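# Park the bicycle in its floor rack with kickstand raised

## Task

Get the bicycle parked in the loose floor rack: one of its wheels must sit in the rack's slot, pushed near the slot's closed end, and the kickstand must be fully raised. When you finish, the bike must be stationary, upright and not leaning, and must touch nothing except the rack (no wall, furniture or loose item). A bike that has toppled or ends up tilted means failure. The rack is free to slide.

## Robot and tools

Robot: TidyBot++, a mobile base (0.54 m long, 0.50 m wide, 0.38 m tall) on four driven casters, carrying one seven-joint arm with a two-finger gripper. There is only one arm, so every argument describes that single arm. The shoulder sits 0.12 m ahead of the base centre at 0.68 m height. Segments: upper arm 0.42 m, forearm 0.31 m, hand 0.31 m from wrist to the hand point. The arm begins folded, hand pointing down, hand poking up to 0.08 m ahead of the base front, elbow up to 1.15 m high. Cameras: base_camera (fixed on the base, looking forward and down) and wrist_camera (fisheye, looks along the hand).

Frames: the base frame has its origin on the floor below the base centre, x ahead, y to the left, z upward, in metres. hand_pose and hand_target are reported there, as x, y, z plus quaternion qw, qx, qy, qz; the hand point is midway between the finger pads, the hand z axis runs out along the fingers and the fingers close along its y axis. The odometry frame is the base frame as it was at scene start; base_odometry (x, y, heading in rad, left positive, -3.142 to 3.142) counts wheel rotation only, so slip shows up as travel and drift of a few cm builds over many moves. base_tilt gives forward and right lean in degrees.

move: one action per call. Keys:
- base: an object with any of translate_m (forward +, -2 to 2 m), strafe_m (left +, -2 to 2 m), rotate_rad (counter-clockwise from above +, -6.3 to 6.3). These are offsets from where the base last reported itself, measured along the base axes at the start of the command, not positions.
- joints: absolute angles by name: joint_1_rad (any angle; + is clockwise from above, opposite to heading), joint_2_rad (-2.249 to 2.249, shoulder, 0 = upper arm vertical, + leans forward), joint_3_rad (any angle), joint_4_rad (-2.579 to 2.579, elbow, 0 straight, negative bends forward when joint_3_rad is 3.14), joint_5_rad (any), joint_6_rad (-2.099 to 2.099, wrist), joint_7_rad (any; 1.57 with hand down opens fingers left/right), gripper_pos (0 fully open to 1 fully closed; pad gap about 85 x (1 - gripper_pos) mm). Unbounded joints go the short way round, so send steps under half a turn.
- target: an absolute hand pose, one list of seven numbers [x, y, z, qw, qx, qy, qz] in the base frame, metres. With target, joints may only hold gripper_pos.
- speeds: caps for this action only: translate_m and strafe_m 0.05 to 0.5 m/s (give one of them for a combined move), rotate_rad 0.1 to 1.57 rad/s.
- cameras: list of base_camera, wrist_camera or all; [] gives no images.
- blocking: true or omitted waits until everything is at rest; false returns in about 0.5 s while motion continues.
An unknown key makes the call invalid; an out-of-range value gets it refused, and a refusal or an unplanned stop cancels the remaining move, wait and finished_scene calls in that reply. A single action is capped at 15 s, and a base motion times out after 14 s.

wait: seconds (0 to 10) and cameras; commands nothing and reports state; wait(0) shows an unfinished move in the line earlier move.
stop: cameras only; brakes all running motions, which then report stopped and keep holding (possibly still pressing).
zoom_image: camera (base_camera or wrist_camera) and region [x0, y0, x1, y1] in pixels from the top-left, at most 504 x 504, taken from that camera's latest image.
finished_scene: scene, the integer number of the scene being ended. It is final; the bike must stay parked without the robot.

Result lines: move gives done or the worst status; base_status, joint_status, hand_status give done, moving, off_target, not_followed, stopped, contact_stop, time_out, torque_fault or limit_stop_at_motor_heat. joint command not followed or pose unreachable means a check withheld arm targets (cause: names a self-collision). hand_status done means within 10 mm and 2 degrees; off_target is normal, usually within 3 cm. To refine, add (wanted - read hand_pose) to your last target position. To keep a loaded hand still, resend hand_target, not hand_pose. motor_effort is percent of maximum with the peak of the last action in brackets; a gripper at 1 reading off_target means it is holding something. on_its_own lists uncommanded motion; pictures names the image order; Motor temperatures lists arm joints, and MOTOR HOT appears at 60 °C; 75 °C triggers an over-temperature stop. ARM HIT marks a hard hit of the arm on the base or itself. A torque fault freezes the arm for 10 s.

Cautions: the arm does not avoid obstacles and keeps pushing when blocked; base driving can shove it into things. Nothing prevents the arm striking the base, especially for low, close, forward-pointing targets. A caught arm above about 0.6 m while the base moves, sideways swings while stretched out, or horizontal force on a raised hand can tip the robot; back away to recover. A blocked base pushes hard and may still say done. Loads make the arm sag. Avoid dropping or flinging the bike, slamming, hard pushes, gripping a part still resting on something too hard, and twisting the gripper. Brief outside tugs on held parts or loose objects may happen. The rack slides, so push gently and check with images that the bike is upright, still and touching only the rack.

Each tool is called as name(argument=value, ...), one argument or row to a line, values as JSON.

## Session

move(
)

Scene clock: 0.00 s.
Motor temperatures (°C): [25 27 23 27 34 38 31]
base_odometry: x=+0.000 y=+0.000 heading=+0.000
base_tilt: forward=+0.2 right=+0.0
base_status: not commanded
joint_positions: joint_1_rad=+0.000 joint_2_rad=-0.366 joint_3_rad=+3.111 joint_4_rad=-2.541 joint_5_rad=+0.018 joint_6_rad=-0.847 joint_7_rad=+1.539 gripper_pos=+0.000
joint_status: not commanded
motor_effort: joint_1_rad=+1 joint_2_rad=-1 joint_3_rad=+0 joint_4_rad=+15 joint_5_rad=+1 joint_6_rad=+1 joint_7_rad=+1
hand_pose: x=+0.2640 y=+0.0002 z=+0.5870 quat_wxyz=(+0.011, +0.998, +0.004, +0.060) (m; base frame)
hand_target: x=+0.2640 y=+0.0002 z=+0.5870 quat_wxyz=(+0.011, +0.998, +0.004, +0.060) (m; base frame)
hand_status: not commanded
pictures: base_camera, wrist_camera

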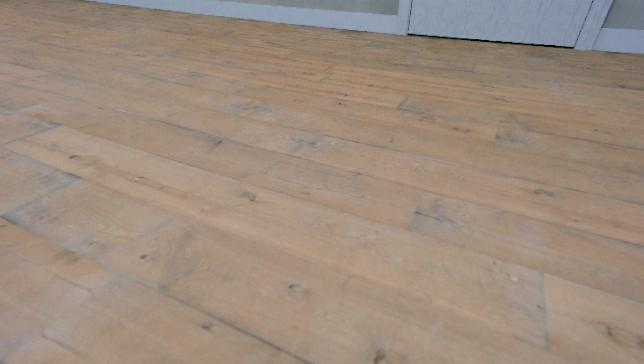

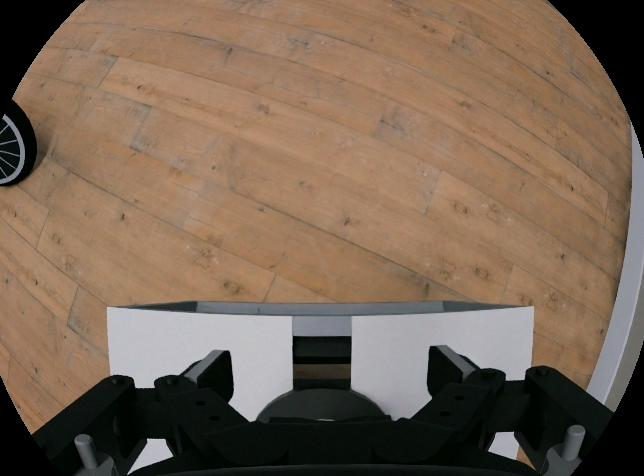

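move(
  joints={"joint_6_rad": 0.2},
)

move(
  joints={"joint_1_rad": -0.9},
)

move(
  joints={"joint_1_rad": -1.8},
)

Scene clock: 1.90 s.
Motor temperatures (°C): [25 27 23 27 34 38 31]
move: done
base_odometry: x=+0.000 y=+0.000 heading=+0.000
base_tilt: forward=+0.2 right=+0.0
base_status: not commanded
joint_positions: joint_1_rad=+0.000 joint_2_rad=-0.366 joint_3_rad=+3.111 joint_4_rad=-2.540 joint_5_rad=+0.018 joint_6_rad=+0.122 joint_7_rad=+1.539 gripper_pos=+0.000
joint_status: all done
motor_effort: joint_1_rad=+1(1) joint_2_rad=-5(5) joint_3_rad=+0(1) joint_4_rad=+19(19) joint_5_rad=+0(2) joint_6_rad=+8(8) joint_7_rad=+1(1)
hand_pose: x=+0.5026 y=+0.0135 z=+0.7521 quat_wxyz=(-0.007, +0.855, +0.009, +0.518) (m; base frame)
hand_target: x=+0.5128 y=+0.0144 z=+0.7736 quat_wxyz=(-0.009, +0.835, +0.010, +0.551) (m; base frame)
hand_status: not commanded
pictures: base_camera, wrist_camera
camera_calibration:
wrist_camera: T_world_to_cam=[[0.0512414, -0.996967, -0.0585827, 0.0417872], [-0.47927, 0.0269151, -0.877255, 0.949965], [0.876171, 0.0730287, -0.476437, 0.0514657], [0, 0, 0, 1]] pos_world=[0.408056, 0.0123336, 0.86033]

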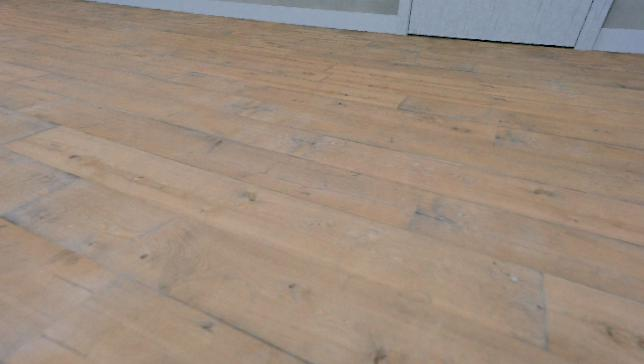

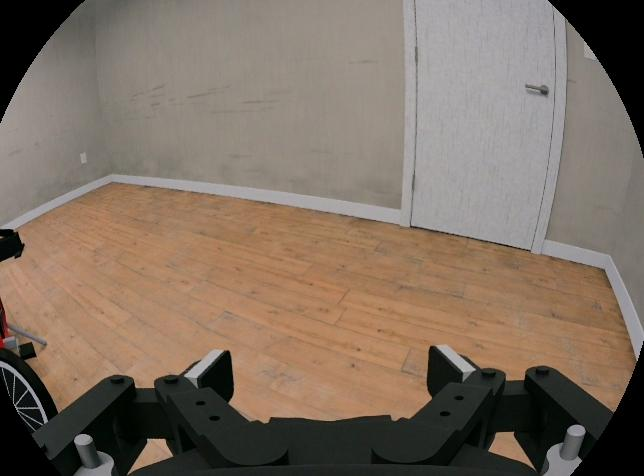

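Scene clock: 4.07 s.
Motor temperatures (°C): [25 27 23 27 34 38 31]
move: done
base_odometry: x=+0.000 y=+0.000 heading=+0.000
base_tilt: forward=+0.2 right=+0.0
base_status: not commanded
joint_positions: joint_1_rad=-0.883 joint_2_rad=-0.366 joint_3_rad=+3.111 joint_4_rad=-2.540 joint_5_rad=+0.018 joint_6_rad=+0.122 joint_7_rad=+1.539 gripper_pos=+0.000
joint_status: all done
motor_effort: joint_1_rad=+1(2) joint_2_rad=-4(5) joint_3_rad=+1(1) joint_4_rad=+19(19) joint_5_rad=+2(2) joint_6_rad=+7(8) joint_7_rad=+1(1)
hand_pose: x=+0.3521 y=+0.3050 z=+0.7521 quat_wxyz=(-0.228, +0.769, +0.374, +0.465) (m; base frame)
hand_target: x=+0.3524 y=+0.3175 z=+0.7736 quat_wxyz=(-0.247, +0.747, +0.372, +0.492) (m; base frame)
hand_status: not commanded
pictures: base_camera, wrist_camera
camera_calibration:
wrist_camera: T_world_to_cam=[[0.802927, -0.593192, -0.0585803, -0.0476672], [-0.324905, -0.35314, -0.877342, 0.931657], [0.499745, 0.723475, -0.476276, 0.0961072], [0, 0, 0, 1]] pos_world=[0.292944, 0.231198, 0.860363]

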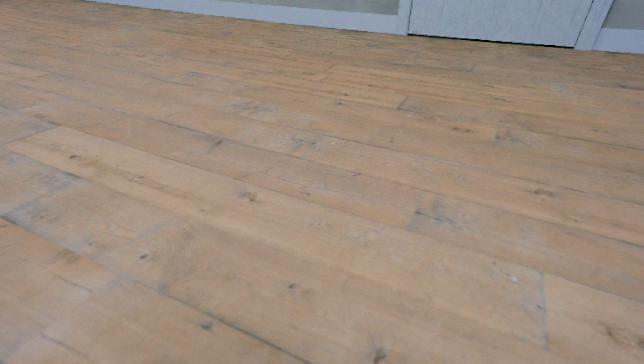

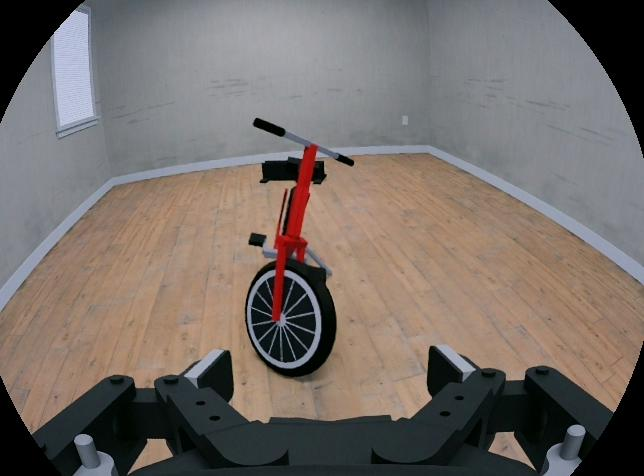

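Scene clock: 6.23 s.
Motor temperatures (°C): [25 27 23 27 34 38 31]
move: done
base_odometry: x=+0.000 y=+0.000 heading=+0.000
base_tilt: forward=+0.2 right=+0.0
base_status: not commanded
joint_positions: joint_1_rad=-1.783 joint_2_rad=-0.366 joint_3_rad=+3.111 joint_4_rad=-2.540 joint_5_rad=+0.018 joint_6_rad=+0.122 joint_7_rad=+1.539 gripper_pos=+0.000
joint_status: all done
motor_effort: joint_1_rad=+1(2) joint_2_rad=-4(5) joint_3_rad=+0(1) joint_4_rad=+19(19) joint_5_rad=+0(2) joint_6_rad=+8(8) joint_7_rad=+1(1)
hand_pose: x=+0.0250 y=+0.3722 z=+0.7521 quat_wxyz=(-0.408, +0.530, +0.671, +0.320) (m; base frame)
hand_target: x=+0.0154 y=+0.3802 z=+0.7736 quat_wxyz=(-0.437, +0.511, +0.660, +0.336) (m; base frame)
hand_status: not commanded
pictures: base_camera, wrist_camera
camera_calibration:
wrist_camera: T_world_to_cam=[[0.963774, 0.260209, -0.0585794, -0.0668092], [0.0746395, -0.473971, -0.877371, 0.884131], [-0.256065, 0.841215, -0.476223, 0.185998], [0, 0, 0, 1]] pos_world=[0.0460253, 0.279973, 0.860374]

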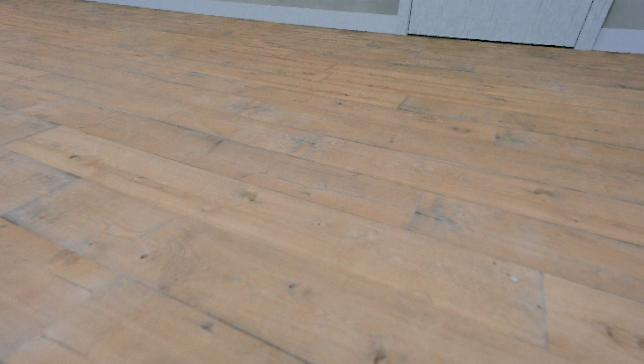

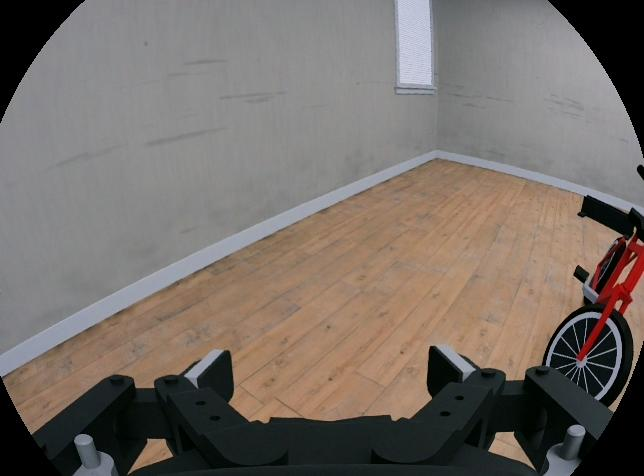

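move(
  joints={"joint_1_rad": -2.8},
  cameras=["wrist_camera"],
)

move(
  joints={"joint_1_rad": 2.2},
  cameras=["wrist_camera"],
)

move(
  joints={"joint_1_rad": 1.1},
  cameras=["wrist_camera"],
)

Scene clock: 8.63 s.
Motor temperatures (°C): [25 27 23 27 34 38 31]
move: done
base_odometry: x=+0.000 y=+0.000 heading=+0.000
base_tilt: forward=+0.2 right=+0.0
base_status: not commanded
joint_positions: joint_1_rad=-2.783 joint_2_rad=-0.366 joint_3_rad=+3.111 joint_4_rad=-2.540 joint_5_rad=+0.018 joint_6_rad=+0.122 joint_7_rad=+1.539 gripper_pos=+0.000
joint_status: all done
motor_effort: joint_1_rad=+1(2) joint_2_rad=-4(5) joint_3_rad=+0(1) joint_4_rad=+19(19) joint_5_rad=+1(2) joint_6_rad=+7(8) joint_7_rad=+1(1)
hand_pose: x=-0.2451 y=+0.1219 z=+0.7522 quat_wxyz=(-0.511, +0.143, +0.843, +0.085) (m; base frame)
hand_target: x=-0.2569 y=+0.1182 z=+0.7736 quat_wxyz=(-0.544, +0.132, +0.824, +0.085) (m; base frame)
hand_status: not commanded
pictures: wrist_camera
camera_calibration:
wrist_camera: T_world_to_cam=[[0.301626, 0.951625, -0.058577, 0.0119826], [0.439036, -0.193168, -0.877458, 0.840829], [-0.846327, 0.238947, -0.476063, 0.256086], [0, 0, 0, 1]] pos_world=[-0.156037, 0.0898276, 0.860407]

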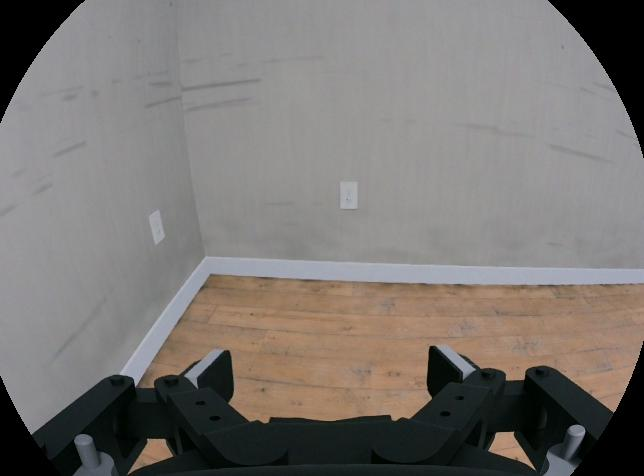

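Scene clock: 11.17 s.
Motor temperatures (°C): [25 27 23 27 34 38 31]
move: done
base_odometry: x=+0.000 y=+0.000 heading=+0.000
base_tilt: forward=+0.2 right=+0.0
base_status: not commanded
joint_positions: joint_1_rad=-4.066 joint_2_rad=-0.366 joint_3_rad=+3.111 joint_4_rad=-2.540 joint_5_rad=+0.018 joint_6_rad=+0.122 joint_7_rad=+1.539 gripper_pos=+0.000
joint_status: all done
motor_effort: joint_1_rad=+1(2) joint_2_rad=-5(5) joint_3_rad=+0(1) joint_4_rad=+19(19) joint_5_rad=+1(2) joint_6_rad=+7(8) joint_7_rad=+1(1)
hand_pose: x=-0.1013 y=-0.3145 z=+0.7522 quat_wxyz=(-0.461, -0.390, +0.761, -0.238) (m; base frame)
hand_target: x=-0.1010 y=-0.3269 z=+0.7736 quat_wxyz=(-0.487, -0.387, +0.739, -0.257) (m; base frame)
hand_status: not commanded
pictures: wrist_camera
camera_calibration:
wrist_camera: T_world_to_cam=[[-0.826894, 0.559298, -0.0585754, 0.146274], [0.309767, 0.366073, -0.877516, 0.856253], [-0.469351, -0.743758, -0.475956, 0.211123], [0, 0, 0, 1]] pos_world=[-0.045195, -0.238237, 0.860429]

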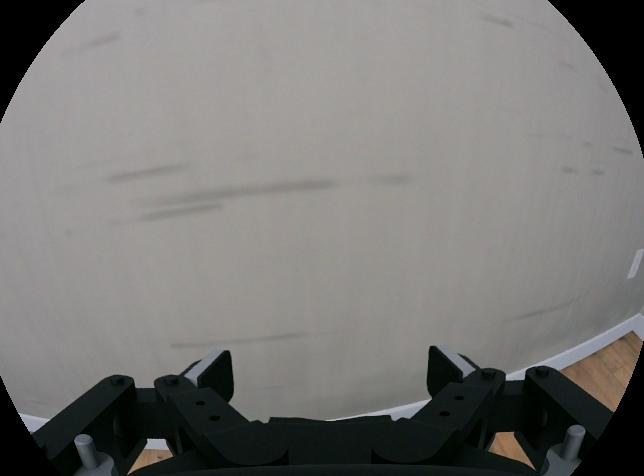

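Scene clock: 13.53 s.
Motor temperatures (°C): [25 27 23 27 34 38 31]
move: done
base_odometry: x=+0.000 y=+0.000 heading=+0.000
base_tilt: forward=+0.2 right=+0.0
base_status: not commanded
joint_positions: joint_1_rad=-5.166 joint_2_rad=-0.366 joint_3_rad=+3.111 joint_4_rad=-2.540 joint_5_rad=+0.018 joint_6_rad=+0.122 joint_7_rad=+1.539 gripper_pos=+0.000
joint_status: all done
motor_effort: joint_1_rad=+1(2) joint_2_rad=-4(5) joint_3_rad=+0(1) joint_4_rad=+19(19) joint_5_rad=+1(2) joint_6_rad=+8(8) joint_7_rad=+1(1)
hand_pose: x=+0.2994 y=-0.3390 z=+0.7522 quat_wxyz=(-0.269, -0.730, +0.445, -0.443) (m; base frame)
hand_target: x=+0.3106 y=-0.3443 z=+0.7736 quat_wxyz=(-0.281, -0.717, +0.428, -0.474) (m; base frame)
hand_status: not commanded
pictures: wrist_camera
camera_calibration:
wrist_camera: T_world_to_cam=[[-0.873525, -0.483242, -0.0585746, 0.151822], [-0.185712, 0.442069, -0.877546, 0.915235], [0.449961, -0.75568, -0.475902, 0.101674], [0, 0, 0, 1]] pos_world=[0.256841, -0.254397, 0.86044]

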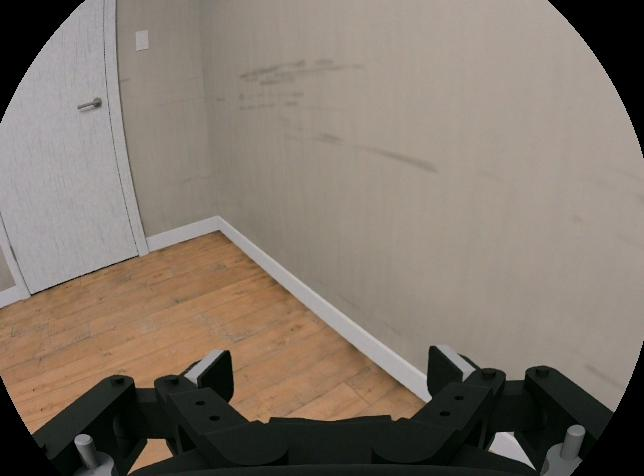

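move(
  joints={"joint_1_rad": 0.3, "joint_6_rad": -0.1},
  cameras=["wrist_camera"],
)

move(
  joints={"joint_1_rad": -0.95, "joint_6_rad": 0.1},
  cameras=["wrist_camera"],
)

zoom_image(
  camera="wrist_camera",
  region=[200, 80, 450, 400],
)

Scene clock: 15.80 s.
Motor temperatures (°C): [25 27 23 27 34 38 31]
move: done
base_odometry: x=+0.000 y=+0.000 heading=+0.000
base_tilt: forward=+0.2 right=+0.0
base_status: not commanded
joint_positions: joint_1_rad=-5.966 joint_2_rad=-0.366 joint_3_rad=+3.111 joint_4_rad=-2.540 joint_5_rad=+0.018 joint_6_rad=-0.033 joint_7_rad=+1.539 gripper_pos=+0.000
joint_status: all done
motor_effort: joint_1_rad=+1(2) joint_2_rad=-4(5) joint_3_rad=+0(1) joint_4_rad=+18(19) joint_5_rad=+1(2) joint_6_rad=+7(9) joint_7_rad=+1(1)
hand_pose: x=+0.4629 y=-0.1007 z=+0.7112 quat_wxyz=(-0.067, -0.883, +0.132, -0.445) (m; base frame)
hand_target: x=+0.4517 y=-0.0918 z=+0.6945 quat_wxyz=(-0.060, -0.899, +0.127, -0.416) (m; base frame)
hand_status: not commanded
pictures: wrist_camera
camera_calibration:
wrist_camera: T_world_to_cam=[[-0.274725, -0.959673, -0.0596222, 0.0829272], [-0.570794, 0.212672, -0.793073, 0.89938], [0.77377, -0.183845, -0.606202, 0.189012], [0, 0, 0, 1]] pos_world=[0.389891, -0.0769414, 0.832798]

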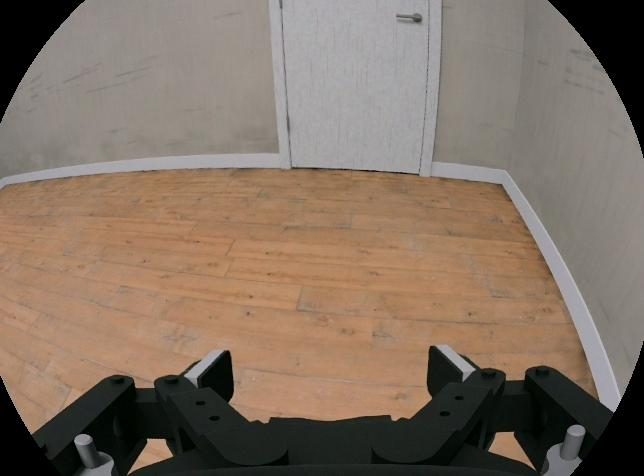

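Scene clock: 18.33 s.
Motor temperatures (°C): [25 27 23 27 34 38 31]
move: done
base_odometry: x=+0.000 y=+0.000 heading=+0.000
base_tilt: forward=+0.2 right=+0.0
base_status: not commanded
joint_positions: joint_1_rad=-7.216 joint_2_rad=-0.366 joint_3_rad=+3.111 joint_4_rad=-2.540 joint_5_rad=+0.018 joint_6_rad=+0.020 joint_7_rad=+1.539 gripper_pos=+0.000
joint_status: all done
motor_effort: joint_1_rad=+1(2) joint_2_rad=-4(4) joint_3_rad=+1(1) joint_4_rad=+19(19) joint_5_rad=+1(2) joint_6_rad=+7(8) joint_7_rad=+1(1)
hand_pose: x=+0.3281 y=+0.3027 z=+0.7249 quat_wxyz=(+0.218, -0.782, -0.404, -0.421) (m; base frame)
hand_target: x=+0.3293 y=+0.3170 z=+0.7456 quat_wxyz=(+0.239, -0.761, -0.402, -0.449) (m; base frame)
hand_status: not commanded
pictures: wrist_camera
camera_calibration:
wrist_camera: T_world_to_cam=[[0.826735, -0.559437, -0.0594932, -0.0487539], [-0.356692, -0.439446, -0.824414, 0.897325], [0.435064, 0.702792, -0.562852, 0.187092], [0, 0, 0, 1]] pos_world=[0.278978, 0.235565, 0.842172]

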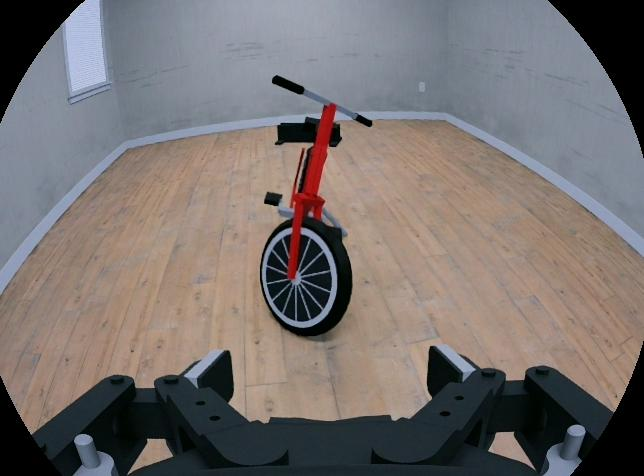

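Scaled by 1.575.

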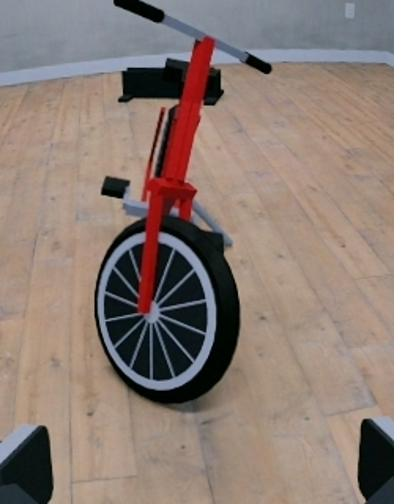

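move(
  base={"translate_m": 1.7, "strafe_m": 0.5},
  joints={"joint_1_rad": -1.3},
  cameras=["wrist_camera"],
)

move(
  joints={"joint_1_rad": -2.2},
  cameras=["wrist_camera"],
)

Scene clock: 23.60 s.
Motor temperatures (°C): [25 27 23 27 34 38 31]
move: done
base_odometry: x=+1.700 y=+0.500 heading=+0.000
base_tilt: forward=+0.2 right=+0.0
base_status: done
joint_positions: joint_1_rad=-7.566 joint_2_rad=-0.366 joint_3_rad=+3.111 joint_4_rad=-2.540 joint_5_rad=+0.018 joint_6_rad=+0.023 joint_7_rad=+1.539 gripper_pos=+0.000
joint_status: all done
motor_effort: joint_1_rad=+1(2) joint_2_rad=-4(6) joint_3_rad=+1(2) joint_4_rad=+19(20) joint_5_rad=+2(2) joint_6_rad=+7(8) joint_7_rad=+1(1)
hand_pose: x=+0.2116 y=+0.3565 z=+0.7256 quat_wxyz=(+0.289, -0.699, -0.534, -0.378) (m; base frame)
hand_target: x=+0.2079 y=+0.3699 z=+0.7456 quat_wxyz=(+0.313, -0.680, -0.529, -0.401) (m; base frame)
hand_status: not commanded
pictures: wrist_camera
camera_calibration:
wrist_camera: T_world_to_cam=[[0.96859, -0.241446, -0.0594777, -0.0656701], [-0.183621, -0.53318, -0.825834, 0.877776], [0.167682, 0.810816, -0.560767, 0.21691], [0, 0, 0, 1]] pos_world=[0.188413, 0.276283, 0.842627]

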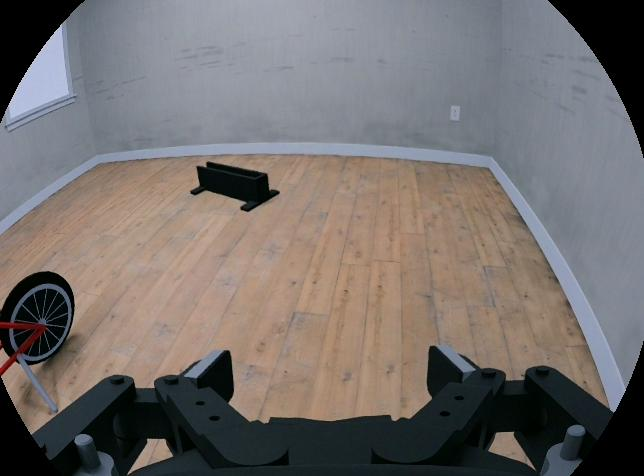

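Scene clock: 25.77 s.
Motor temperatures (°C): [25 27 23 27 34 38 31]
move: done
base_odometry: x=+1.700 y=+0.500 heading=+0.000
base_tilt: forward=+0.2 right=+0.0
base_status: not commanded
joint_positions: joint_1_rad=-8.466 joint_2_rad=-0.366 joint_3_rad=+3.111 joint_4_rad=-2.540 joint_5_rad=+0.018 joint_6_rad=+0.023 joint_7_rad=+1.539 gripper_pos=+0.000
joint_status: all done
motor_effort: joint_1_rad=+1(2) joint_2_rad=-4(4) joint_3_rad=+1(1) joint_4_rad=+18(19) joint_5_rad=+1(2) joint_6_rad=+7(7) joint_7_rad=+1(1)
hand_pose: x=-0.1026 y=+0.2942 z=+0.7256 quat_wxyz=(+0.424, -0.398, -0.785, -0.214) (m; base frame)
hand_target: x=-0.1155 y=+0.2995 z=+0.7456 quat_wxyz=(+0.456, -0.382, -0.772, -0.225) (m; base frame)
hand_status: not commanded
pictures: wrist_camera
camera_calibration:
wrist_camera: T_world_to_cam=[[0.791492, 0.608278, -0.0594774, -0.0445963], [0.303266, -0.475364, -0.825869, 0.819861], [-0.530631, 0.635631, -0.560717, 0.29996], [0, 0, 0, 1]] pos_world=[-0.0541703, 0.226195, 0.842638]

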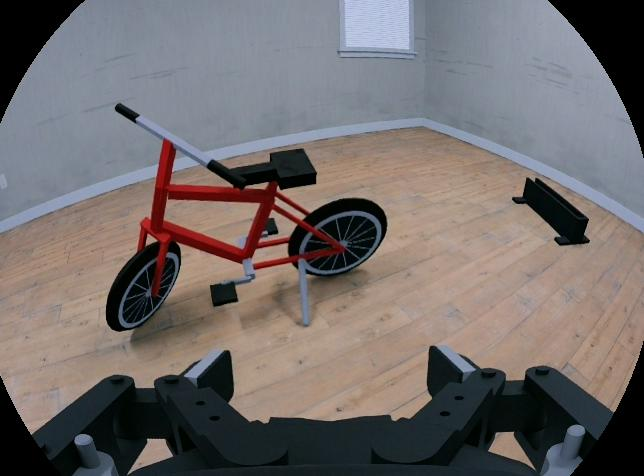

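zoom_image(
  camera="wrist_camera",
  region=[100, 90, 400, 350],
)

zoom_image(
  camera="wrist_camera",
  region=[490, 150, 620, 260],
)

Scaled by 1.680.

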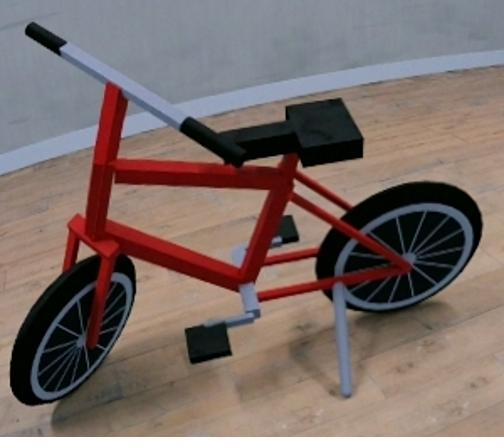

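Scaled by 3.877.

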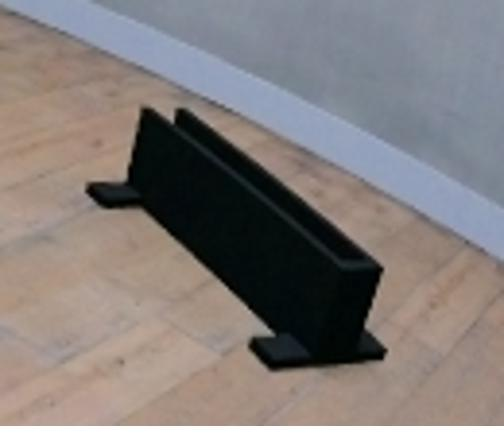

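move(
  base={"translate_m": 0.45, "strafe_m": 0.95},
  joints={"joint_1_rad": -1.9, "joint_6_rad": -0.1},
  cameras=["wrist_camera"],
)

zoom_image(
  camera="wrist_camera",
  region=[220, 80, 460, 320],
)

Scene clock: 30.83 s.
Motor temperatures (°C): [25 27 23 27 34 38 31]
move: done
base_odometry: x=+2.151 y=+1.450 heading=-0.001
base_tilt: forward=+0.2 right=+0.0
base_status: done
joint_positions: joint_1_rad=-8.200 joint_2_rad=-0.366 joint_3_rad=+3.111 joint_4_rad=-2.540 joint_5_rad=+0.018 joint_6_rad=-0.039 joint_7_rad=+1.539 gripper_pos=+0.000
joint_status: all done
motor_effort: joint_1_rad=+1(2) joint_2_rad=-4(6) joint_3_rad=+1(2) joint_4_rad=+18(20) joint_5_rad=+1(2) joint_6_rad=+7(8) joint_7_rad=+1(1)
hand_pose: x=-0.0127 y=+0.3320 z=+0.7098 quat_wxyz=(+0.369, -0.507, -0.737, -0.254) (m; base frame)
hand_target: x=-0.0026 y=+0.3230 z=+0.6945 quat_wxyz=(+0.343, -0.521, -0.743, -0.242) (m; base frame)
hand_status: not commanded
pictures: wrist_camera
camera_calibration:
wrist_camera: T_world_to_cam=[[0.925703, 0.373524, -0.0596182, -0.0598706], [0.185299, -0.585223, -0.789416, 0.806635], [-0.329756, 0.719717, -0.610957, 0.325008], [0, 0, 0, 1]] pos_world=[0.0131271, 0.260511, 0.831767]

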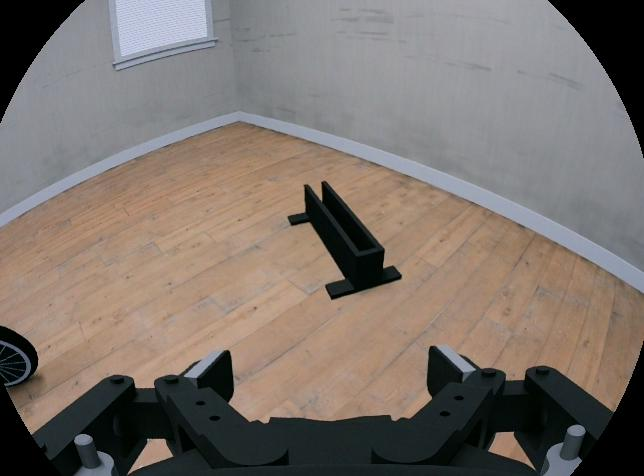

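Scaled by 2.100.

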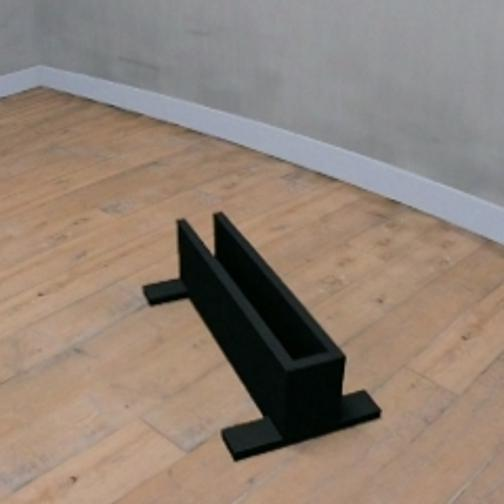

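move(
  base={"translate_m": -0.85, "strafe_m": 0.83, "rotate_rad": 0.70},
  joints={"joint_1_rad": 0.0, "joint_6_rad": -0.5},
)

Scene clock: 36.40 s.
Motor temperatures (°C): [25 27 23 27 34 38 31]
move: done
base_odometry: x=+1.302 y=+2.281 heading=+0.700
base_tilt: forward=+0.3 right=+0.0
base_status: done
joint_positions: joint_1_rad=-6.301 joint_2_rad=-0.367 joint_3_rad=+3.111 joint_4_rad=-2.540 joint_5_rad=+0.018 joint_6_rad=-0.432 joint_7_rad=+1.539 gripper_pos=+0.000
joint_status: all done
motor_effort: joint_1_rad=+1(2) joint_2_rad=-2(5) joint_3_rad=+0(2) joint_4_rad=+17(20) joint_5_rad=+1(2) joint_6_rad=+4(8) joint_7_rad=+1(1)
hand_pose: x=+0.3857 y=+0.0107 z=+0.6289 quat_wxyz=(-0.001, -0.964, -0.015, -0.265) (m; base frame)
hand_target: x=+0.3668 y=+0.0050 z=+0.6180 quat_wxyz=(-0.004, -0.973, -0.006, -0.231) (m; base frame)
hand_status: not commanded
pictures: base_camera, wrist_camera
camera_calibration:
wrist_camera: T_world_to_cam=[[0.0232317, -0.998325, -0.0529858, 0.0450944], [-0.86818, 0.00613318, -0.496212, 0.696495], [0.495706, 0.0575291, -0.866583, 0.487723], [0, 0, 0, 1]] pos_world=[0.361868, 0.0126889, 0.770651]

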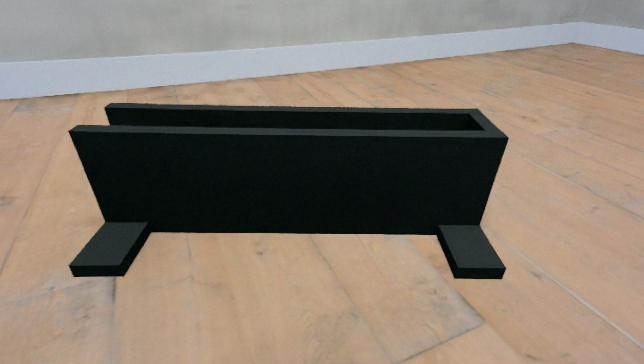

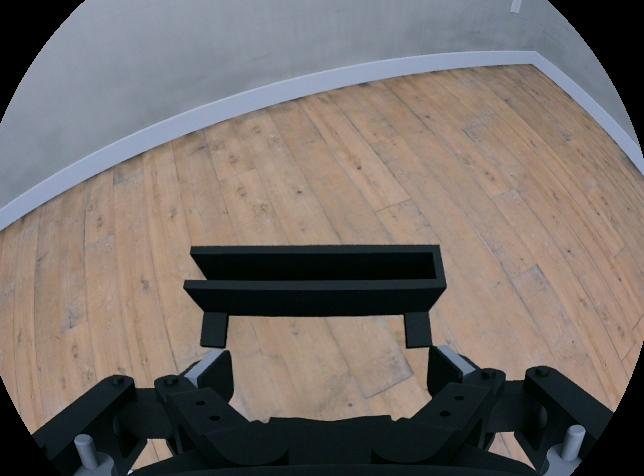

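move(
  target=[0.60, 0.015, 0.32, 0, 0.7071, 0.7071, 0],
)

Scene clock: 40.00 s.
Motor temperatures (°C): [25 27 23 27 34 38 31]
move: off_target
base_odometry: x=+1.302 y=+2.281 heading=+0.700
base_tilt: forward=+0.3 right=-0.1
base_status: not commanded
joint_positions: joint_1_rad=-6.139 joint_2_rad=+0.987 joint_3_rad=+2.870 joint_4_rad=-1.736 joint_5_rad=+0.503 joint_6_rad=-0.435 joint_7_rad=+2.594 gripper_pos=+0.000
joint_status: not commanded
motor_effort: joint_1_rad=+1(1) joint_2_rad=-38(39) joint_3_rad=-4(5) joint_4_rad=+8(18) joint_5_rad=+1(2) joint_6_rad=+0(5) joint_7_rad=+1(1)
hand_pose: x=+0.6115 y=+0.0223 z=+0.3279 quat_wxyz=(-0.008, -0.737, -0.676, -0.025) (m; base frame)
hand_target: x=+0.6000 y=+0.0150 z=+0.3200 quat_wxyz=(+0.000, -0.707, -0.707, +0.000) (m; base frame)
hand_status: off_target (0.016 m and 5.8 deg from the pose sent, 0.376 m and 92.4 deg at the start)
pictures: base_camera, wrist_camera
camera_calibration:
wrist_camera: T_world_to_cam=[[0.992422, -0.122728, -0.00595509, -0.592152], [-0.12278, -0.992391, -0.00923314, 0.149892], [-0.00477661, 0.00989435, -0.99994, 0.465076], [0, 0, 0, 1]] pos_world=[0.60829, 0.0714759, 0.462906]

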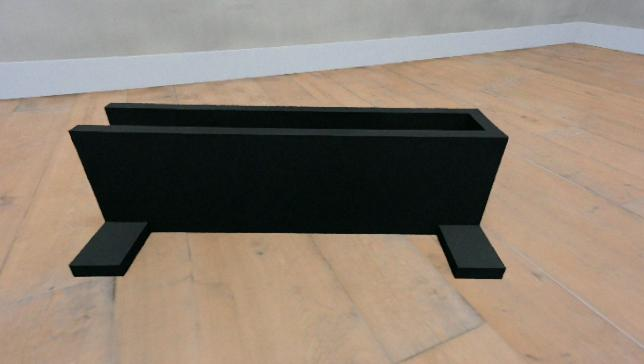

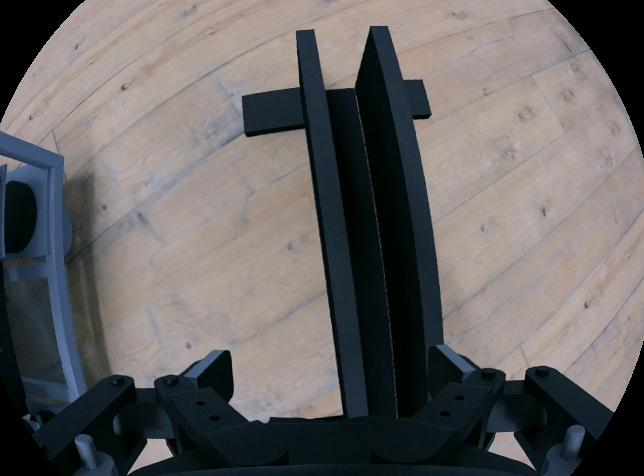

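move(
  target=[0.604, 0.012, 0.18, 0, 0.7071, 0.7071, 0],
  joints={"gripper_pos": 0.35},
)

Scene clock: 41.93 s.
Motor temperatures (°C): [25 27 23 27 34 38 31]
move: off_target
base_odometry: x=+1.302 y=+2.281 heading=+0.700
base_tilt: forward=+0.2 right=+0.0
base_status: not commanded
joint_positions: joint_1_rad=-6.156 joint_2_rad=+1.300 joint_3_rad=+2.913 joint_4_rad=-1.595 joint_5_rad=+0.629 joint_6_rad=-0.387 joint_7_rad=+2.584 gripper_pos=+0.350
joint_status: all done
motor_effort: joint_1_rad=+1(1) joint_2_rad=-39(42) joint_3_rad=-5(5) joint_4_rad=+4(8) joint_5_rad=+0(2) joint_6_rad=+0(2) joint_7_rad=+1(1)
hand_pose: x=+0.5837 y=+0.0110 z=+0.1897 quat_wxyz=(+0.022, -0.712, -0.701, +0.022) (m; base frame)
hand_target: x=+0.6040 y=+0.0120 z=+0.1800 quat_wxyz=(+0.000, -0.707, -0.707, +0.000) (m; base frame)
hand_status: off_target (0.023 m and 3.7 deg from the pose sent, 0.148 m and 5.8 deg at the start)
pictures: base_camera, wrist_camera
camera_calibration:
wrist_camera: T_world_to_cam=[[0.992186, -0.0519215, -0.113454, -0.547029], [-0.0498447, -0.998535, 0.0210671, 0.0857818], [-0.114381, -0.0152475, -0.99332, 0.38993], [0, 0, 0, 1]] pos_world=[0.591631, 0.063199, 0.323456]

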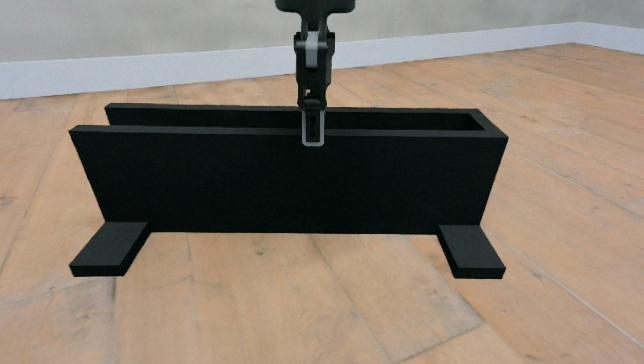

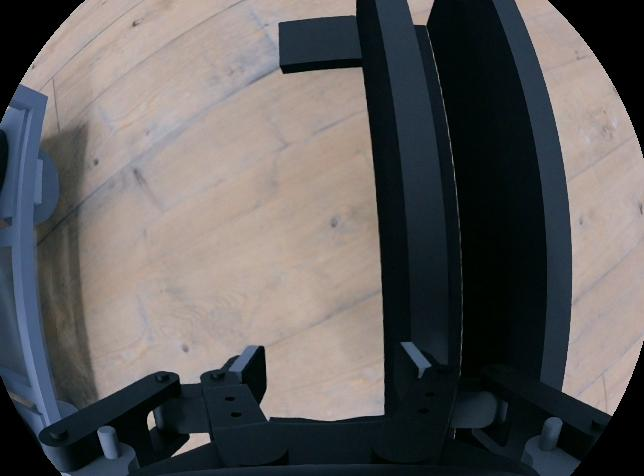

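move(
  target=[0.642, 0.012, 0.175, 0, 0.7071, 0.7071, 0],
)

Scene clock: 43.37 s.
Motor temperatures (°C): [25 27 23 27 34 38 31]
move: off_target
base_odometry: x=+1.302 y=+2.281 heading=+0.700
base_tilt: forward=+0.2 right=+0.0
base_status: not commanded
joint_positions: joint_1_rad=-6.156 joint_2_rad=+1.328 joint_3_rad=+2.913 joint_4_rad=-1.437 joint_5_rad=+0.629 joint_6_rad=-0.387 joint_7_rad=+2.616 gripper_pos=+0.350
joint_status: not commanded
motor_effort: joint_1_rad=+1(1) joint_2_rad=-43(43) joint_3_rad=-5(5) joint_4_rad=+7(7) joint_5_rad=+0(2) joint_6_rad=+0(1) joint_7_rad=+0(1)
hand_pose: x=+0.6642 y=+0.0030 z=+0.1904 quat_wxyz=(-0.024, -0.713, -0.700, -0.020) (m; base frame)
hand_target: x=+0.6420 y=+0.0120 z=+0.1750 quat_wxyz=(+0.000, -0.707, -0.707, +0.000) (m; base frame)
hand_status: off_target (0.028 m and 3.7 deg from the pose sent, 0.060 m and 3.7 deg at the start)
pictures: base_camera, wrist_camera
camera_calibration:
wrist_camera: T_world_to_cam=[[0.998441, -0.0546371, 0.0114571, -0.655162], [-0.0548718, -0.998267, 0.0212792, 0.0850884], [0.0102746, -0.0218747, -0.999708, 0.318119], [0, 0, 0, 1]] pos_world=[0.65554, 0.0561035, 0.323721]

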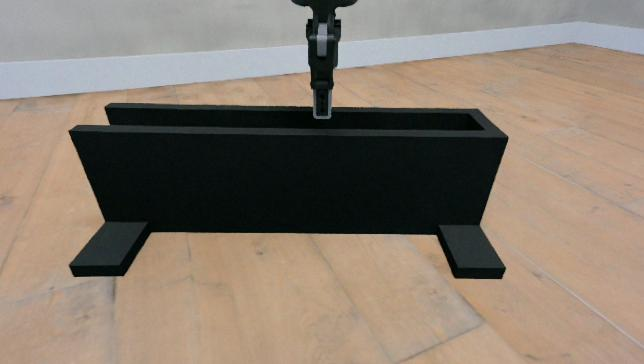

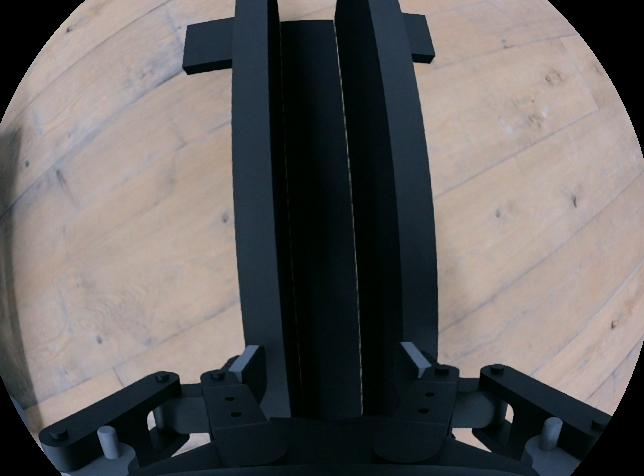

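move(
  base={"translate_m": -0.041},
  cameras=[],
)

move(
  target=[0.642, 0.012, 0.15, 0, 0.7071, 0.7071, 0],
)

Scene clock: 104.60 s.
Motor temperatures (°C): [25 28 23 27 34 38 31]
move: done
base_odometry: x=+1.270 y=+2.254 heading=+0.700
base_tilt: forward=+0.3 right=+0.0
base_status: done
joint_positions: joint_1_rad=-6.157 joint_2_rad=+1.333 joint_3_rad=+2.913 joint_4_rad=-1.433 joint_5_rad=+0.629 joint_6_rad=-0.387 joint_7_rad=+2.616 gripper_pos=+0.350
joint_status: not commanded
motor_effort: joint_1_rad=+1(2) joint_2_rad=-42(44) joint_3_rad=-5(5) joint_4_rad=+7(9) joint_5_rad=+1(2) joint_6_rad=+0(1) joint_7_rad=+1(1)
hand_pose: x=+0.6642 y=+0.0032 z=+0.1884 quat_wxyz=(-0.024, -0.713, -0.700, -0.019) (m; base frame)
hand_target: x=+0.6420 y=+0.0120 z=+0.1750 quat_wxyz=(+0.000, -0.707, -0.707, +0.000) (m; base frame)
hand_status: not commanded
pictures: none
No camera images: "cameras" was empty.

Scene clock: 105.43 s.
Motor temperatures (°C): [25 28 23 27 34 38 31]
move: off_target
base_odometry: x=+1.270 y=+2.254 heading=+0.700
base_tilt: forward=+0.3 right=+0.0
base_status: not commanded
joint_positions: joint_1_rad=-6.157 joint_2_rad=+1.391 joint_3_rad=+2.913 joint_4_rad=-1.396 joint_5_rad=+0.629 joint_6_rad=-0.387 joint_7_rad=+2.616 gripper_pos=+0.350
joint_status: not commanded
motor_effort: joint_1_rad=+1(1) joint_2_rad=-43(45) joint_3_rad=-5(5) joint_4_rad=+6(8) joint_5_rad=+0(1) joint_6_rad=+0(1) joint_7_rad=+1(1)
hand_pose: x=+0.6568 y=+0.0041 z=+0.1617 quat_wxyz=(-0.015, -0.716, -0.698, -0.013) (m; base frame)
hand_target: x=+0.6420 y=+0.0120 z=+0.1500 quat_wxyz=(+0.000, -0.707, -0.707, +0.000) (m; base frame)
hand_status: off_target (0.020 m and 2.7 deg from the pose sent, 0.045 m and 3.7 deg at the start)
pictures: base_camera, wrist_camera
camera_calibration:
wrist_camera: T_world_to_cam=[[0.997922, -0.0633944, -0.0114936, -0.643323], [-0.0631846, -0.997843, 0.0177834, 0.0924271], [-0.0125962, -0.0170202, -0.999776, 0.304591], [0, 0, 0, 1]] pos_world=[0.651663, 0.0566289, 0.295485]

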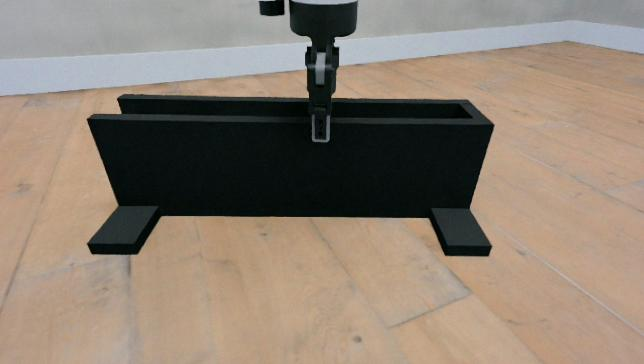

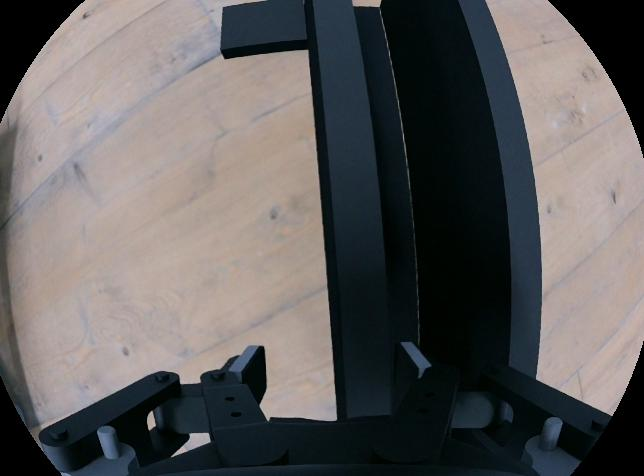

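move(
  base={"translate_m": 0.014},
  cameras=[],
)

move(
  target=[0.642, 0.012, 0.115, 0, 0.7071, 0.7071, 0],
)

Scene clock: 106.23 s.
Motor temperatures (°C): [25 28 23 27 34 38 31]
move: done
base_odometry: x=+1.281 y=+2.263 heading=+0.700
base_tilt: forward=+0.2 right=+0.0
base_status: done
joint_positions: joint_1_rad=-6.157 joint_2_rad=+1.392 joint_3_rad=+2.913 joint_4_rad=-1.389 joint_5_rad=+0.629 joint_6_rad=-0.387 joint_7_rad=+2.616 gripper_pos=+0.350
joint_status: not commanded
motor_effort: joint_1_rad=+1(2) joint_2_rad=-43(44) joint_3_rad=-4(5) joint_4_rad=+7(9) joint_5_rad=+2(2) joint_6_rad=+0(1) joint_7_rad=+1(1)
hand_pose: x=+0.6609 y=+0.0037 z=+0.1624 quat_wxyz=(-0.017, -0.717, -0.697, -0.015) (m; base frame)
hand_target: x=+0.6420 y=+0.0120 z=+0.1500 quat_wxyz=(+0.000, -0.707, -0.707, +0.000) (m; base frame)
hand_status: not commanded
pictures: none
No camera images: "cameras" was empty.

Scene clock: 107.17 s.
Motor temperatures (°C): [25 29 23 27 34 38 31]
move: off_target
base_odometry: x=+1.281 y=+2.263 heading=+0.700
base_tilt: forward=+0.2 right=+0.0
base_status: not commanded
joint_positions: joint_1_rad=-6.158 joint_2_rad=+1.473 joint_3_rad=+2.913 joint_4_rad=-1.332 joint_5_rad=+0.629 joint_6_rad=-0.387 joint_7_rad=+2.616 gripper_pos=+0.350
joint_status: not commanded
motor_effort: joint_1_rad=+1(1) joint_2_rad=-43(45) joint_3_rad=-4(5) joint_4_rad=+6(7) joint_5_rad=+1(2) joint_6_rad=+0(1) joint_7_rad=+1(1)
hand_pose: x=+0.6514 y=+0.0050 z=+0.1259 quat_wxyz=(-0.007, -0.721, -0.693, -0.008) (m; base frame)
hand_target: x=+0.6420 y=+0.0120 z=+0.1150 quat_wxyz=(+0.000, -0.707, -0.707, +0.000) (m; base frame)
hand_status: off_target (0.016 m and 2.6 deg from the pose sent, 0.052 m and 3.1 deg at the start)
pictures: base_camera, wrist_camera
camera_calibration:
wrist_camera: T_world_to_cam=[[0.99661, -0.0764781, -0.0303174, -0.634993], [-0.0760598, -0.996995, 0.0147203, 0.102327], [-0.031352, -0.0123645, -0.999432, 0.280899], [0, 0, 0, 1]] pos_world=[0.649431, 0.0569298, 0.259982]

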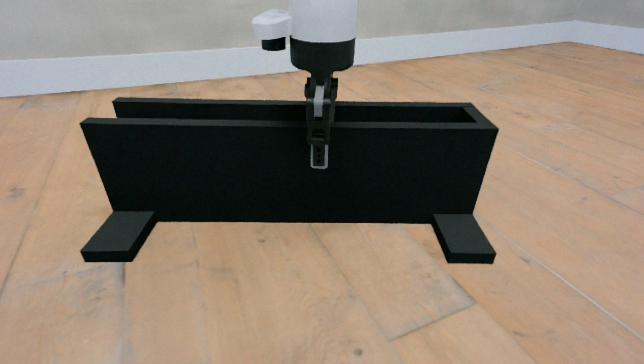

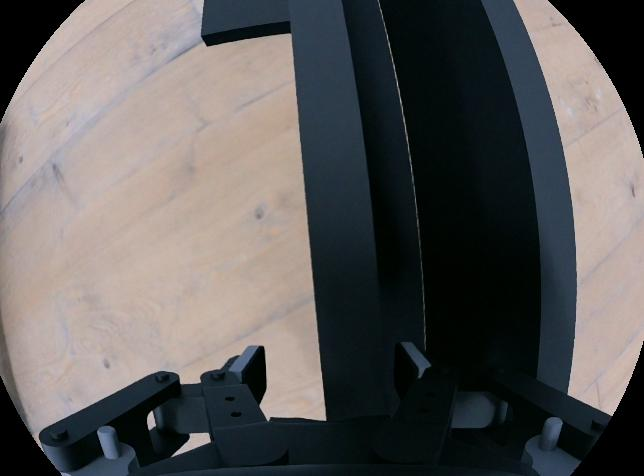

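move(
  base={"translate_m": 0.008},
  cameras=[],
)

move(
  joints={"gripper_pos": 1.0},
)

Scene clock: 111.47 s.
Motor temperatures (°C): [25 29 23 27 34 38 31]
move: done
base_odometry: x=+1.287 y=+2.268 heading=+0.700
base_tilt: forward=+0.3 right=+0.0
base_status: done
joint_positions: joint_1_rad=-6.159 joint_2_rad=+1.473 joint_3_rad=+2.913 joint_4_rad=-1.328 joint_5_rad=+0.629 joint_6_rad=-0.387 joint_7_rad=+2.616 gripper_pos=+0.350
joint_status: not commanded
motor_effort: joint_1_rad=+1(2) joint_2_rad=-43(44) joint_3_rad=-5(6) joint_4_rad=+6(8) joint_5_rad=+1(2) joint_6_rad=+0(1) joint_7_rad=+1(1)
hand_pose: x=+0.6537 y=+0.0054 z=+0.1263 quat_wxyz=(-0.008, -0.721, -0.693, -0.009) (m; base frame)
hand_target: x=+0.6420 y=+0.0120 z=+0.1150 quat_wxyz=(+0.000, -0.707, -0.707, +0.000) (m; base frame)
hand_status: not commanded
pictures: none
No camera images: "cameras" was empty.

Scene clock: 112.37 s.
Motor temperatures (°C): [25 29 23 27 34 38 31]
move: off_target
base_odometry: x=+1.287 y=+2.268 heading=+0.700
base_tilt: forward=+0.3 right=-0.1
base_status: not commanded
joint_positions: joint_1_rad=-6.160 joint_2_rad=+1.472 joint_3_rad=+2.913 joint_4_rad=-1.330 joint_5_rad=+0.629 joint_6_rad=-0.388 joint_7_rad=+2.625 gripper_pos=+0.804
joint_status: gripper_pos off_target (ended at +0.804, target +1.000)
motor_effort: joint_1_rad=+1(2) joint_2_rad=-41(44) joint_3_rad=-5(5) joint_4_rad=+7(11) joint_5_rad=+0(1) joint_6_rad=+3(5) joint_7_rad=+0(2)
hand_pose: x=+0.6529 y=+0.0056 z=+0.1265 quat_wxyz=(-0.008, -0.718, -0.696, -0.008) (m; base frame)
hand_target: x=+0.6420 y=+0.0120 z=+0.1150 quat_wxyz=(+0.000, -0.707, -0.707, +0.000) (m; base frame)
hand_status: not commanded
pictures: base_camera, wrist_camera
camera_calibration:
wrist_camera: T_world_to_cam=[[0.997367, -0.0667513, -0.0283468, -0.637152], [-0.0663283, -0.997676, 0.0156096, 0.0966284], [-0.0293229, -0.0136883, -0.999476, 0.280156], [0, 0, 0, 1]] pos_world=[0.650098, 0.057708, 0.26044]

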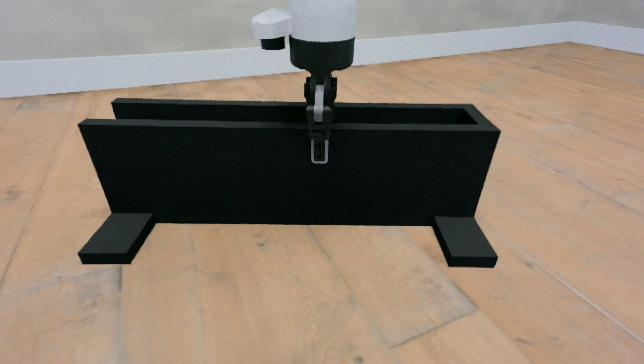

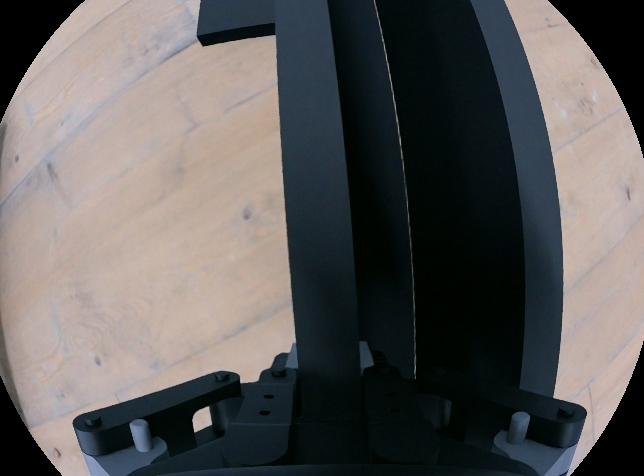

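move(
  base={"strafe_m": -0.1},
  speeds={"strafe_m": 0.1},
)

Scene clock: 114.17 s.
Motor temperatures (°C): [25 29 23 27 34 38 31]
move: done
base_odometry: x=+1.352 y=+2.192 heading=+0.700
base_tilt: forward=+0.2 right=+0.0
base_status: done
joint_positions: joint_1_rad=-6.181 joint_2_rad=+1.473 joint_3_rad=+2.907 joint_4_rad=-1.330 joint_5_rad=+0.625 joint_6_rad=-0.388 joint_7_rad=+2.625 gripper_pos=+0.805
joint_status: not commanded
motor_effort: joint_1_rad=+2(6) joint_2_rad=-41(44) joint_3_rad=-4(4) joint_4_rad=+8(10) joint_5_rad=+2(4) joint_6_rad=+3(4) joint_7_rad=+1(2)
hand_pose: x=+0.6520 y=+0.0207 z=+0.1266 quat_wxyz=(-0.005, -0.711, -0.703, -0.010) (m; base frame)
hand_target: x=+0.6420 y=+0.0120 z=+0.1150 quat_wxyz=(+0.000, -0.707, -0.707, +0.000) (m; base frame)
hand_status: not commanded
pictures: base_camera, wrist_camera
camera_calibration:
wrist_camera: T_world_to_cam=[[0.998378, -0.0483831, -0.0300237, -0.636115], [-0.0481409, -0.998802, 0.00873915, 0.100594], [-0.0304106, -0.0072796, -0.999511, 0.281041], [0, 0, 0, 1]] pos_world=[0.648472, 0.0717426, 0.260926]

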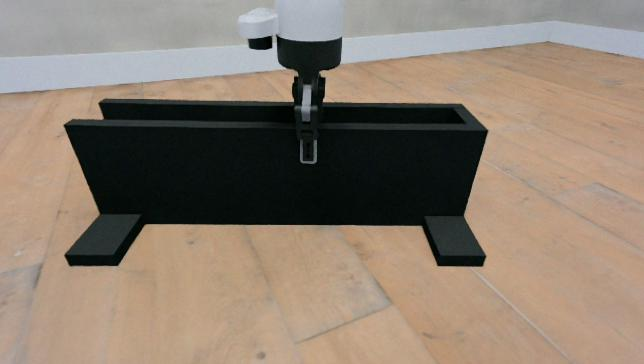

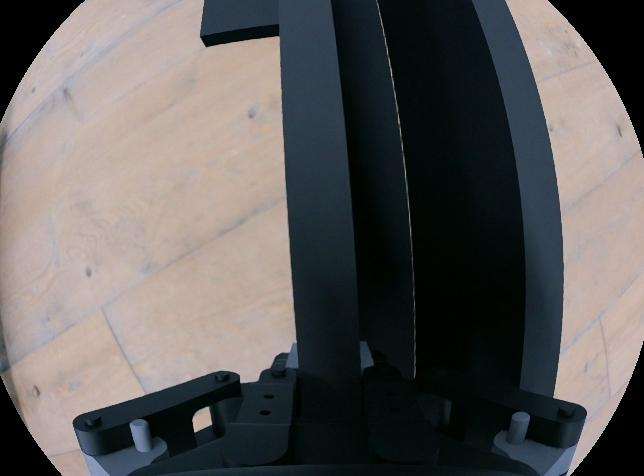

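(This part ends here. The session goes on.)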